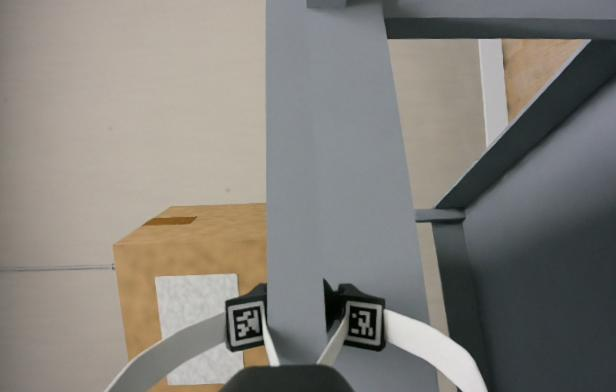

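>>> move --blocking false --r1 '{"base": {"translate_m": -0.24}}'

>>> wait --seconds 3 --cameras '["r1_head_camera","r1_head_right_camera","r1_head_left_camera"]'

Scene clock: 1047.20 s.
move: r1 moving
r1.base_odometry: x=+0.518 y=+1.206 heading=-0.272
r1.turned_by_wheels: +0.000
r1.turned_by_imu: +0.000
r1.base_tilt: forward=-1.5 right=+1.3
r1.lidar_m: 0.31 0.38 2.30 2.72 1.64 1.40 1.06 1.08 1.45 1.96 2.01 0.47
r1.base_status: translate_m moving
r1.joint_positions: lift_m=+0.684 arm_m=+0.000 wrist_yaw_rad=+0.003 wrist_pitch_rad=+0.006 wrist_roll_rad=+1.570 gripper_m=-0.035
r1.joint_status: not commanded
r1.measured_speeds: translate_m=-0.123 strafe_m=+0.001 rotate_rad=-0.003 lift_m=+0.000 arm_m=+0.000 wrist_yaw_rad=+0.000 wrist_pitch_rad=+0.000 wrist_roll_rad=+0.000
r1.motor_effort: lift_m=+25(25) arm_m=-4(4) wheel_0=-4(8) wheel_1=-5(9) wheel_2=+14(15)
r1.servo_current: wrist_yaw_rad=46(65) wrist_pitch_rad=46(52) wrist_roll_rad=52(65) gripper_m=59(59)
r1.hand_pose: x=+0.4595 y=-0.0866 z=+0.8609 quat_wxyz=(+0.708, +0.707, +0.003, -0.001) (m; r1's base frame)
r1.wrist_depth_mm: - - - 225 317 330 1060 / - - - 212 285 1464 1182 / - - - 200 266 - - / - - 654 192 256 - - / - 466 469 182 240 - - / - 477 208 174 182 - - / - 145 492 126 214 - -
r2: as last shown
r2.lidar_m: 0.94 0.52 2.32 3.21 3.52 4.45 4.15 1.93 1.54 1.49 1.63 1.43
r2.motor_effort: lift_m=+21(21) arm_m=-4(4) wheel_0=+1(1) wheel_1=-9(9) wheel_2=+13(13)
r2.servo_current: wrist_yaw_rad=59(72) wrist_pitch_rad=39(46) wrist_roll_rad=46(52) gripper_m=104(104)
r2.contact_limits: arm_m 0.3
r2.wrist_depth_mm: - - 237 164 240 241 - / - - 238 166 241 244 244 / - - 239 162 243 243 246 / - - 240 163 244 246 247 / - - 241 164 246 247 249 / - - 241 166 177 249 250 / - - 243 - 247 250 251
pictures: none

Scene clock: 1048.97 s.
earlier move: r1 done
r1.base_odometry: x=+0.317 y=+1.262 heading=-0.273
r1.turned_by_wheels: -0.001
r1.turned_by_imu: -0.001
r1.base_tilt: forward=-1.6 right=+1.3
r1.lidar_m: 0.34 1.96 2.57 2.71 1.31 1.22 0.86 0.85 1.16 1.98 2.02 0.44
r1.base_status: done
r1.joint_positions: lift_m=+0.684 arm_m=+0.000 wrist_yaw_rad=+0.000 wrist_pitch_rad=+0.006 wrist_roll_rad=+1.570 gripper_m=-0.035
r1.joint_status: not commanded
r1.measured_speeds: all 0
r1.motor_effort: lift_m=+25(25) arm_m=-4(4) wheel_0=-5(10) wheel_1=-2(9) wheel_2=-3(15)
r1.servo_current: wrist_yaw_rad=65(65) wrist_pitch_rad=46(59) wrist_roll_rad=46(72) gripper_m=59(65)
r1.hand_pose: x=+0.4593 y=-0.0874 z=+0.8609 quat_wxyz=(+0.708, +0.707, +0.002, -0.002) (m; r1's base frame)
r1.wrist_depth_mm: - - - 214 298 1464 1182 / - - - 204 274 1618 1229 / - - - 197 262 - - / - - 559 243 248 - - / - 466 469 178 237 - - / - 480 187 175 181 - - / - 145 504 126 216 - -
r2.base_odometry: x=-2.167 y=-2.181 heading=-2.005
r2.turned_by_wheels: +0.000
r2.turned_by_imu: +0.000
r2.base_tilt: forward=-0.6 right=+0.1
r2.lidar_m: 0.96 0.54 2.33 3.24 3.52 4.49 4.13 1.94 1.53 1.51 1.67 1.46
r2.base_status: not commanded
r2.joint_positions: lift_m=+0.780 arm_m=+0.196 wrist_yaw_rad=+1.409 wrist_pitch_rad=+0.002 wrist_roll_rad=+0.000 gripper_m=-0.034
r2.joint_status: not commanded
r2.measured_speeds: all 0
r2.motor_effort: lift_m=+21(21) arm_m=-4(4) wheel_0=+1(1) wheel_1=-9(9) wheel_2=+13(13)
r2.servo_current: wrist_yaw_rad=59(78) wrist_pitch_rad=46(46) wrist_roll_rad=46(59) gripper_m=91(111)
r2.contact_limits: arm_m 0.3
r2.hand_pose: x=+0.4997 y=+0.2705 z=+0.9576 quat_wxyz=(+0.762, +0.000, +0.001, +0.648) (m; r2's base frame)
r2.wrist_depth_mm: - - 236 163 240 241 - / - - 237 165 241 244 244 / - - 238 162 242 244 246 / - - 240 163 243 246 248 / - - 240 164 245 246 248 / - - 242 166 177 249 249 / - - 244 - 248 249 252
wait: 1.77 of 3 s (r1 has come to rest)
pictures: r1_head_camera, r1_head_left_camera, r1_head_right_camera
Images, in order (width x height): r1_head_camera 420x560, r1_head_left_camera 420x672, r1_head_right_camera 420x672.

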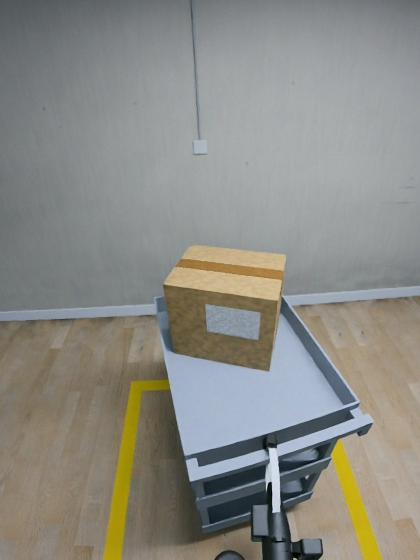

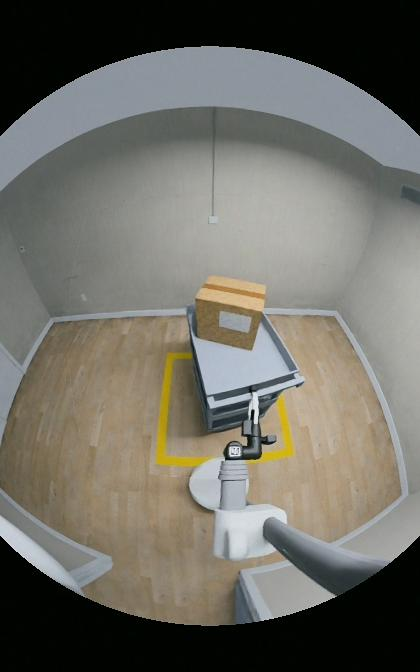

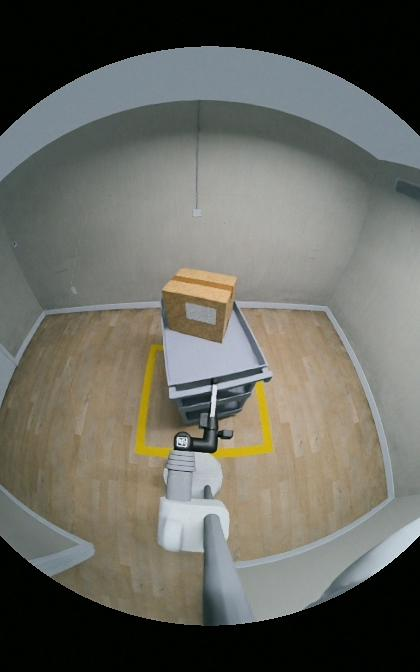

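>>> zoom_image --camera "r1_head_camera" --region '[130, 230, 390, 540]'

>>> zoom_image --camera "r1_head_left_camera" --region '[150, 260, 310, 470]'

Scaled by 1.626 from the camera's 420x560 image, which has a finer 600x800 frame.

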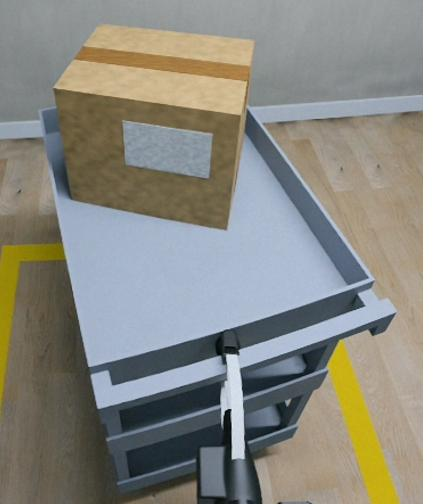

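Scaled by 2.400 from the camera's 420x672 image, which has a finer 600x960 frame.

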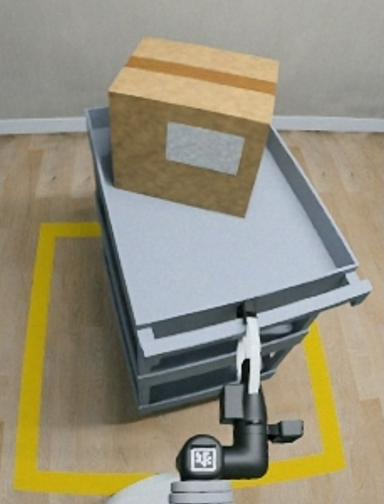

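>>> move --blocking false --r1 '{"joints": {"gripper_m": 0.11}}' --r2 '{"base": {"translate_m": 0.028, "strafe_m": 0.15}}'

>>> wait --seconds 1.2

>>> wait --seconds 1.2 --cameras '["r1_wrist_camera","r1_head_camera","r2_wrist_camera"]'

Scene clock: 1101.90 s.
move: r1 moving; r2 moving
r1.base_odometry: x=+0.317 y=+1.262 heading=-0.273
r1.turned_by_wheels: +0.000
r1.turned_by_imu: +0.000
r1.base_tilt: forward=-1.6 right=+1.3
r1.lidar_m: 0.35 1.97 2.57 2.71 1.34 1.23 0.87 0.86 1.16 1.97 2.03 0.45
r1.base_status: not commanded
r1.joint_positions: lift_m=+0.684 arm_m=+0.000 wrist_yaw_rad=+0.000 wrist_pitch_rad=+0.006 wrist_roll_rad=+1.570 gripper_m=-0.010
r1.joint_status: gripper_m moving
r1.measured_speeds: all 0
r1.motor_effort: lift_m=+25(25) arm_m=-4(4) wheel_0=-6(6) wheel_1=-3(3) wheel_2=-3(3)
r1.servo_current: wrist_yaw_rad=52(65) wrist_pitch_rad=46(52) wrist_roll_rad=52(72) gripper_m=78(78)
r1.hand_pose: x=+0.4593 y=-0.0875 z=+0.8609 quat_wxyz=(+0.708, +0.707, +0.002, -0.002) (m; r1's base frame)
r1.wrist_depth_mm: - - - 220 303 1464 1118 / - - - 208 279 1576 - / - - - 198 264 - - / - - 564 248 256 - - / - 466 473 236 241 - - / - 484 189 186 184 - - / - 141 185 138 219 - -
r2.base_odometry: x=-2.140 y=-2.200 heading=-2.006
r2.turned_by_wheels: -0.001
r2.turned_by_imu: +0.000
r2.base_tilt: forward=-0.7 right=+0.1
r2.lidar_m: 0.89 0.52 2.32 3.21 3.49 4.46 - 1.98 1.54 1.54 1.69 1.43
r2.base_status: translate_m moving; strafe_m moving
r2.joint_positions: lift_m=+0.780 arm_m=+0.196 wrist_yaw_rad=+1.409 wrist_pitch_rad=+0.002 wrist_roll_rad=+0.000 gripper_m=-0.034
r2.joint_status: not commanded
r2.measured_speeds: translate_m=+0.023 strafe_m=+0.127 rotate_rad=+0.002 lift_m=+0.000 arm_m=+0.000 wrist_yaw_rad=+0.000 wrist_pitch_rad=+0.000 wrist_roll_rad=+0.000
r2.motor_effort: lift_m=+20(21) arm_m=-4(4) wheel_0=-12(17) wheel_1=+6(8) wheel_2=-3(12)
r2.servo_current: wrist_yaw_rad=72(78) wrist_pitch_rad=39(46) wrist_roll_rad=52(52) gripper_m=98(111)
r2.contact_limits: arm_m 0.3
r2.hand_pose: x=+0.4997 y=+0.2705 z=+0.9576 quat_wxyz=(+0.762, +0.000, +0.001, +0.648) (m; r2's base frame)
r2.wrist_depth_mm: - - 239 162 240 240 239 / - - 240 164 241 240 241 / - - 241 165 242 241 242 / - - 244 165 243 242 244 / - - 245 166 244 245 245 / - - 244 167 180 246 247 / - - 246 - 247 247 248
pictures: none

Scene clock: 1103.10 s.
earlier move: r1 moving; r2 moving
r1.base_odometry: x=+0.317 y=+1.262 heading=-0.273
r1.turned_by_wheels: +0.000
r1.turned_by_imu: +0.000
r1.base_tilt: forward=-1.6 right=+1.3
r1.lidar_m: 0.33 1.99 2.57 2.72 1.30 1.21 0.84 0.86 1.13 1.98 1.98 0.46
r1.base_status: not commanded
r1.joint_positions: lift_m=+0.685 arm_m=+0.000 wrist_yaw_rad=+0.000 wrist_pitch_rad=+0.005 wrist_roll_rad=+1.570 gripper_m=+0.107
r1.joint_status: gripper_m moving
r1.measured_speeds: all 0
r1.motor_effort: lift_m=+23(25) arm_m=-3(4) wheel_0=-5(6) wheel_1=-2(3) wheel_2=-3(3)
r1.servo_current: wrist_yaw_rad=59(65) wrist_pitch_rad=39(59) wrist_roll_rad=52(72) gripper_m=65(98)
r1.hand_pose: x=+0.4593 y=-0.0875 z=+0.8613 quat_wxyz=(+0.708, +0.707, +0.002, -0.002) (m; r1's base frame)
r1.wrist_depth_mm: - - - 234 324 340 418 / - - - 220 291 1661 1255 / - - - - 276 1756 - / - - 580 204 260 - - / - 484 484 247 252 - - / - 195 496 185 211 - - / - 512 521 145 231 - -
r2.base_odometry: x=-2.043 y=-2.270 heading=-2.005
r2.turned_by_wheels: +0.001
r2.turned_by_imu: +0.001
r2.base_tilt: forward=-0.7 right=+0.0
r2.lidar_m: 0.80 0.53 2.34 3.08 3.36 4.47 - 2.15 1.68 1.67 1.80 1.41
r2.base_status: translate_m moving; strafe_m moving
r2.joint_positions: lift_m=+0.780 arm_m=+0.196 wrist_yaw_rad=+1.409 wrist_pitch_rad=+0.002 wrist_roll_rad=+0.000 gripper_m=-0.034
r2.joint_status: not commanded
r2.measured_speeds: all 0
r2.motor_effort: lift_m=+21(21) arm_m=-4(4) wheel_0=+5(17) wheel_1=-1(8) wheel_2=+3(12)
r2.servo_current: wrist_yaw_rad=65(78) wrist_pitch_rad=39(46) wrist_roll_rad=46(59) gripper_m=98(111)
r2.contact_limits: arm_m 0.3
r2.hand_pose: x=+0.4997 y=+0.2705 z=+0.9576 quat_wxyz=(+0.762, +0.000, +0.001, +0.648) (m; r2's base frame)
r2.wrist_depth_mm: - - 250 161 233 226 220 / - - 251 163 234 226 222 / - - 253 164 236 229 223 / - - 253 164 236 230 224 / - - 254 166 236 229 225 / - - 254 166 179 231 226 / - - 255 - 238 230 229
wait: 1.20 s; no rest
pictures: none

Scene clock: 1103.20 s.
earlier move: r1 moving; r2 done
r1.base_odometry: x=+0.317 y=+1.262 heading=-0.273
r1.turned_by_wheels: +0.000
r1.turned_by_imu: +0.000
r1.base_tilt: forward=-1.6 right=+1.3
r1.lidar_m: 0.33 1.99 2.55 2.70 1.33 1.22 0.85 0.85 1.17 1.96 2.04 0.47
r1.base_status: not commanded
r1.joint_positions: lift_m=+0.685 arm_m=+0.000 wrist_yaw_rad=+0.000 wrist_pitch_rad=+0.005 wrist_roll_rad=+1.570 gripper_m=+0.109
r1.joint_status: gripper_m moving
r1.measured_speeds: all 0
r1.motor_effort: lift_m=+23(25) arm_m=-4(4) wheel_0=-5(6) wheel_1=-2(3) wheel_2=-3(3)
r1.servo_current: wrist_yaw_rad=46(65) wrist_pitch_rad=52(59) wrist_roll_rad=33(72) gripper_m=46(98)
r1.hand_pose: x=+0.4593 y=-0.0875 z=+0.8613 quat_wxyz=(+0.708, +0.707, +0.002, -0.002) (m; r1's base frame)
r1.wrist_depth_mm: - - - 233 324 342 421 / - - - 221 290 1661 1255 / - - - - 278 1708 - / - - 580 204 262 - - / - 484 484 247 250 - - / - 193 496 185 211 - - / - 188 517 142 229 - -
r2.base_odometry: x=-2.043 y=-2.270 heading=-2.005
r2.turned_by_wheels: +0.000
r2.turned_by_imu: +0.000
r2.base_tilt: forward=-0.6 right=+0.1
r2.lidar_m: 0.84 0.53 2.29 3.06 3.33 4.50 - 2.10 1.70 1.67 1.82 1.43
r2.base_status: done
r2.joint_positions: lift_m=+0.780 arm_m=+0.196 wrist_yaw_rad=+1.409 wrist_pitch_rad=+0.002 wrist_roll_rad=+0.000 gripper_m=-0.034
r2.joint_status: not commanded
r2.measured_speeds: all 0
r2.motor_effort: lift_m=+20(21) arm_m=-4(4) wheel_0=+1(17) wheel_1=-1(8) wheel_2=+2(12)
r2.servo_current: wrist_yaw_rad=72(78) wrist_pitch_rad=39(46) wrist_roll_rad=52(59) gripper_m=104(111)
r2.contact_limits: arm_m 0.3
r2.hand_pose: x=+0.4997 y=+0.2705 z=+0.9576 quat_wxyz=(+0.762, +0.000, +0.001, +0.648) (m; r2's base frame)
r2.wrist_depth_mm: - - 249 161 234 226 220 / - - 250 163 234 227 223 / - - 252 164 236 228 223 / - - 253 165 236 229 224 / - - 256 165 238 230 225 / - - 255 166 179 231 226 / - - 254 - 239 231 229
wait: 0.10 of 1.2 s (r2 has come to rest)
pictures: r1_head_camera, r1_wrist_camera, r2_wrist_camera
Images, in order (width x height): r1_head_camera 420x560, r1_wrist_camera 616x392, r2_wrist_camera 616x392.

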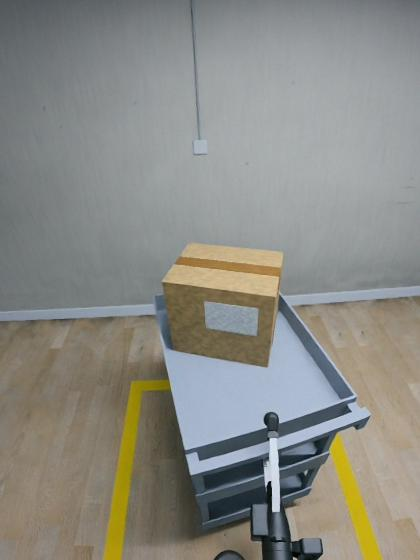

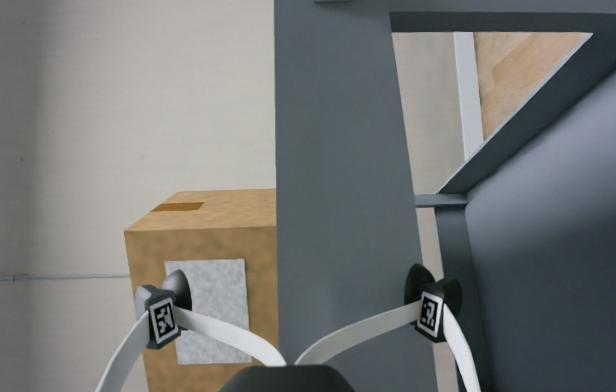

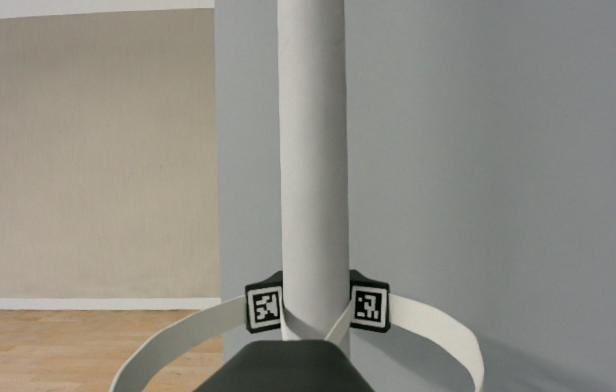

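>>> move --blocking false --r1 '{"base": {"translate_m": -0.2}}' --r2 '{"base": {"translate_m": 0.065, "strafe_m": 0.34}, "joints": {"wrist_yaw_rad": 1.065}, "speeds": {"wrist_yaw_rad": 0.22}}'

>>> wait --seconds 1.5

>>> wait --seconds 1.5 --cameras '["r1_head_camera","r2_wrist_camera","r2_head_camera"]'

Scene clock: 1109.17 s.
earlier move: r1 done
move: r1 moving; r2 moving
r1.base_odometry: x=+0.287 y=+1.270 heading=-0.274
r1.turned_by_wheels: +0.000
r1.turned_by_imu: -0.001
r1.base_tilt: forward=-1.6 right=+1.3
r1.lidar_m: 0.37 1.99 2.60 2.70 1.28 1.21 0.81 0.81 1.12 1.98 2.02 0.48
r1.base_status: translate_m moving
r1.joint_positions: lift_m=+0.685 arm_m=+0.000 wrist_yaw_rad=+0.000 wrist_pitch_rad=+0.005 wrist_roll_rad=+1.570 gripper_m=+0.110
r1.joint_status: all done
r1.measured_speeds: translate_m=-0.121 strafe_m=+0.000 rotate_rad=-0.001 lift_m=+0.000 arm_m=+0.000 wrist_yaw_rad=+0.000 wrist_pitch_rad=+0.000 wrist_roll_rad=+0.000
r1.motor_effort: lift_m=+23(23) arm_m=-4(4) wheel_0=-8(9) wheel_1=-5(7) wheel_2=+9(9)
r1.servo_current: wrist_yaw_rad=52(65) wrist_pitch_rad=39(52) wrist_roll_rad=52(59) gripper_m=46(52)
r1.hand_pose: x=+0.4593 y=-0.0875 z=+0.8613 quat_wxyz=(+0.708, +0.707, +0.002, -0.002) (m; r1's base frame)
r1.wrist_depth_mm: - - - 263 353 355 375 / - - - 250 320 1618 - / - - - 237 306 - - / - - 585 229 294 - - / - 517 517 221 278 - - / - 193 525 211 194 - - / - 181 554 142 255 - -
r2.base_odometry: x=-2.016 y=-2.289 heading=-2.004
r2.turned_by_wheels: +0.000
r2.turned_by_imu: +0.001
r2.base_tilt: forward=-0.6 right=+0.1
r2.lidar_m: 0.78 0.52 2.33 3.06 3.30 4.47 - 2.17 1.69 1.69 1.81 1.43
r2.base_status: translate_m moving; strafe_m moving
r2.joint_positions: lift_m=+0.780 arm_m=+0.196 wrist_yaw_rad=+1.336 wrist_pitch_rad=+0.002 wrist_roll_rad=+0.000 gripper_m=-0.034
r2.joint_status: wrist_yaw_rad moving
r2.measured_speeds: translate_m=+0.024 strafe_m=+0.126 rotate_rad=+0.003 lift_m=+0.000 arm_m=+0.000 wrist_yaw_rad=-0.159 wrist_pitch_rad=+0.000 wrist_roll_rad=+0.000
r2.motor_effort: lift_m=+20(21) arm_m=-4(4) wheel_0=-5(7) wheel_1=+10(11) wheel_2=-3(4)
r2.servo_current: wrist_yaw_rad=65(65) wrist_pitch_rad=46(46) wrist_roll_rad=52(52) gripper_m=98(104)
r2.contact_limits: arm_m 0.3
r2.hand_pose: x=+0.5191 y=+0.2601 z=+0.9576 quat_wxyz=(+0.785, +0.000, +0.001, +0.619) (m; r2's base frame)
r2.wrist_depth_mm: - - 248 162 234 227 222 / - - 250 162 235 228 224 / - - 251 163 236 229 224 / - - 252 167 237 231 225 / - - 254 164 238 232 225 / - - 186 166 180 232 229 / - - 256 - 240 - 228
pictures: none

Scene clock: 1110.67 s.
earlier move: r1 moving; r2 moving
r1.base_odometry: x=+0.124 y=+1.316 heading=-0.273
r1.turned_by_wheels: +0.000
r1.turned_by_imu: +0.000
r1.base_tilt: forward=-1.6 right=+1.3
r1.lidar_m: 0.55 2.16 2.84 2.69 1.08 1.13 0.72 0.67 0.91 2.00 2.04 0.65
r1.base_status: translate_m moving
r1.joint_positions: lift_m=+0.685 arm_m=+0.000 wrist_yaw_rad=+0.000 wrist_pitch_rad=+0.005 wrist_roll_rad=+1.570 gripper_m=+0.110
r1.joint_status: all done
r1.measured_speeds: all 0
r1.motor_effort: lift_m=+23(23) arm_m=-4(4) wheel_0=-3(9) wheel_1=-2(7) wheel_2=+0(10)
r1.servo_current: wrist_yaw_rad=59(65) wrist_pitch_rad=46(52) wrist_roll_rad=46(59) gripper_m=39(52)
r1.hand_pose: x=+0.4593 y=-0.0875 z=+0.8613 quat_wxyz=(+0.708, +0.707, +0.002, -0.002) (m; r1's base frame)
r1.wrist_depth_mm: - - - - - 1708 1229 / - - - 452 525 530 512 / - - - 424 - - 488 / - - 759 404 - - - / - - 683 676 445 - - / - 191 707 368 195 - - / - - 732 136 - - -
r2.base_odometry: x=-1.770 y=-2.465 heading=-2.004
r2.turned_by_wheels: +0.000
r2.turned_by_imu: +0.005
r2.base_tilt: forward=-0.7 right=+0.0
r2.lidar_m: 0.70 0.57 2.28 2.74 2.99 4.48 - 2.55 2.04 2.00 1.78 1.39
r2.base_status: translate_m moving; strafe_m moving
r2.joint_positions: lift_m=+0.780 arm_m=+0.196 wrist_yaw_rad=+1.077 wrist_pitch_rad=+0.002 wrist_roll_rad=+0.000 gripper_m=-0.034
r2.joint_status: wrist_yaw_rad moving
r2.measured_speeds: translate_m=+0.016 strafe_m=+0.078 rotate_rad=+0.001 lift_m=+0.000 arm_m=+0.000 wrist_yaw_rad=-0.041 wrist_pitch_rad=+0.000 wrist_roll_rad=+0.000
r2.motor_effort: lift_m=+20(21) arm_m=-4(4) wheel_0=+3(11) wheel_1=+3(16) wheel_2=+2(7)
r2.servo_current: wrist_yaw_rad=85(280) wrist_pitch_rad=39(52) wrist_roll_rad=52(59) gripper_m=98(104)
r2.contact_limits: arm_m 0.3
r2.hand_pose: x=+0.5806 y=+0.2125 z=+0.9576 quat_wxyz=(+0.858, +0.000, +0.001, +0.513) (m; r2's base frame)
r2.wrist_depth_mm: - - 250 162 232 223 216 / - - 252 163 233 224 218 / - - 254 163 234 225 219 / - - 255 167 236 227 220 / - - 258 166 237 228 222 / - - 185 167 179 228 222 / - - 260 - 236 226 223
wait: 1.50 s; no rest
pictures: none

Scene clock: 1110.73 s.
earlier move: r1 done; r2 moving
r1.base_odometry: x=+0.124 y=+1.316 heading=-0.273
r1.turned_by_wheels: +0.000
r1.turned_by_imu: +0.000
r1.base_tilt: forward=-1.6 right=+1.2
r1.lidar_m: 0.54 2.16 2.85 2.71 1.08 1.14 0.74 0.65 0.90 1.97 2.05 0.64
r1.base_status: done
r1.joint_positions: lift_m=+0.685 arm_m=+0.000 wrist_yaw_rad=+0.000 wrist_pitch_rad=+0.005 wrist_roll_rad=+1.570 gripper_m=+0.110
r1.joint_status: all done
r1.measured_speeds: all 0
r1.motor_effort: lift_m=+23(23) arm_m=-4(4) wheel_0=-2(9) wheel_1=-1(7) wheel_2=+0(10)
r1.servo_current: wrist_yaw_rad=59(65) wrist_pitch_rad=46(52) wrist_roll_rad=59(59) gripper_m=46(52)
r1.hand_pose: x=+0.4593 y=-0.0875 z=+0.8613 quat_wxyz=(+0.708, +0.707, +0.002, -0.002) (m; r1's base frame)
r1.wrist_depth_mm: - - - - - 1708 1205 / - - - 449 530 535 512 / - - - 421 - - 492 / - - 750 404 - - - / - - 683 683 445 - - / - 191 707 370 197 - - / - - 732 136 - - -
r2.base_odometry: x=-1.767 y=-2.468 heading=-2.004
r2.turned_by_wheels: +0.000
r2.turned_by_imu: +0.000
r2.base_tilt: forward=-0.7 right=+0.1
r2.lidar_m: 0.68 0.54 2.33 2.75 3.00 4.48 - 2.56 2.04 2.01 1.77 1.38
r2.base_status: translate_m moving; strafe_m moving
r2.joint_positions: lift_m=+0.780 arm_m=+0.196 wrist_yaw_rad=+1.075 wrist_pitch_rad=+0.002 wrist_roll_rad=+0.000 gripper_m=-0.034
r2.joint_status: wrist_yaw_rad moving
r2.measured_speeds: translate_m=+0.012 strafe_m=+0.060 rotate_rad=-0.001 lift_m=+0.000 arm_m=+0.000 wrist_yaw_rad=-0.029 wrist_pitch_rad=+0.000 wrist_roll_rad=+0.000
r2.motor_effort: lift_m=+20(21) arm_m=-4(4) wheel_0=+3(11) wheel_1=+2(16) wheel_2=+2(7)
r2.servo_current: wrist_yaw_rad=52(280) wrist_pitch_rad=39(52) wrist_roll_rad=46(59) gripper_m=98(104)
r2.contact_limits: arm_m 0.3
r2.hand_pose: x=+0.5810 y=+0.2121 z=+0.9576 quat_wxyz=(+0.859, +0.000, +0.001, +0.512) (m; r2's base frame)
r2.wrist_depth_mm: - - 251 161 231 223 216 / - - 253 162 232 224 218 / - - 253 163 234 226 218 / - - 255 166 236 228 220 / - - 257 166 237 228 222 / - - 186 165 179 229 223 / - - 258 - 237 225 224
wait: 0.07 of 1.5 s (r1 has come to rest)
pictures: r1_head_camera, r2_head_camera, r2_wrist_camera
Images, in order (width x height): r1_head_camera 420x560, r2_head_camera 420x560, r2_wrist_camera 616x392.

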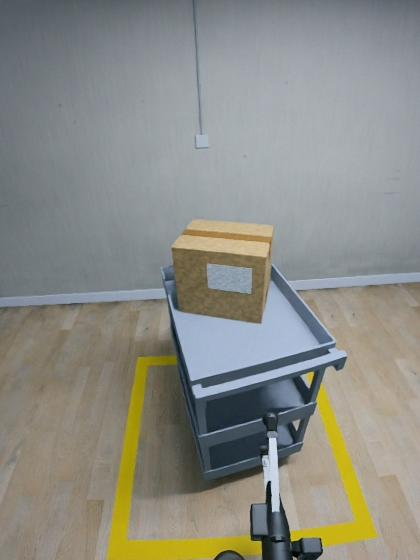

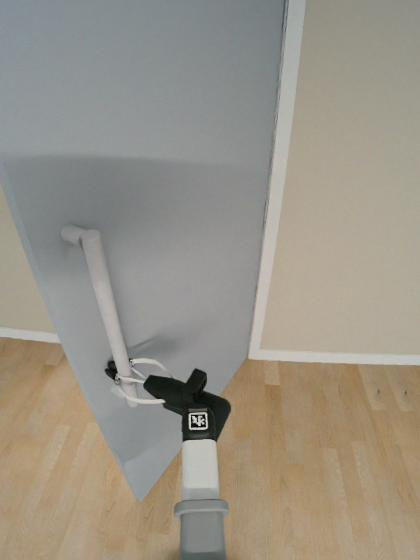

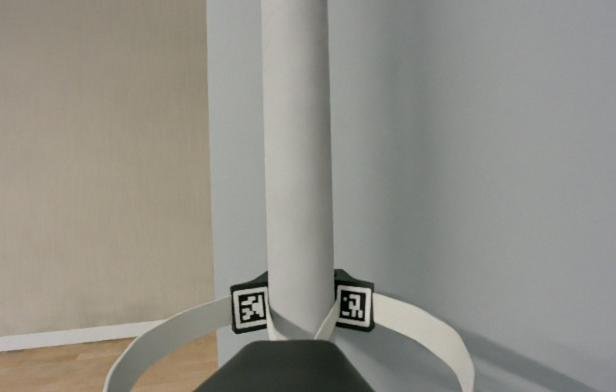

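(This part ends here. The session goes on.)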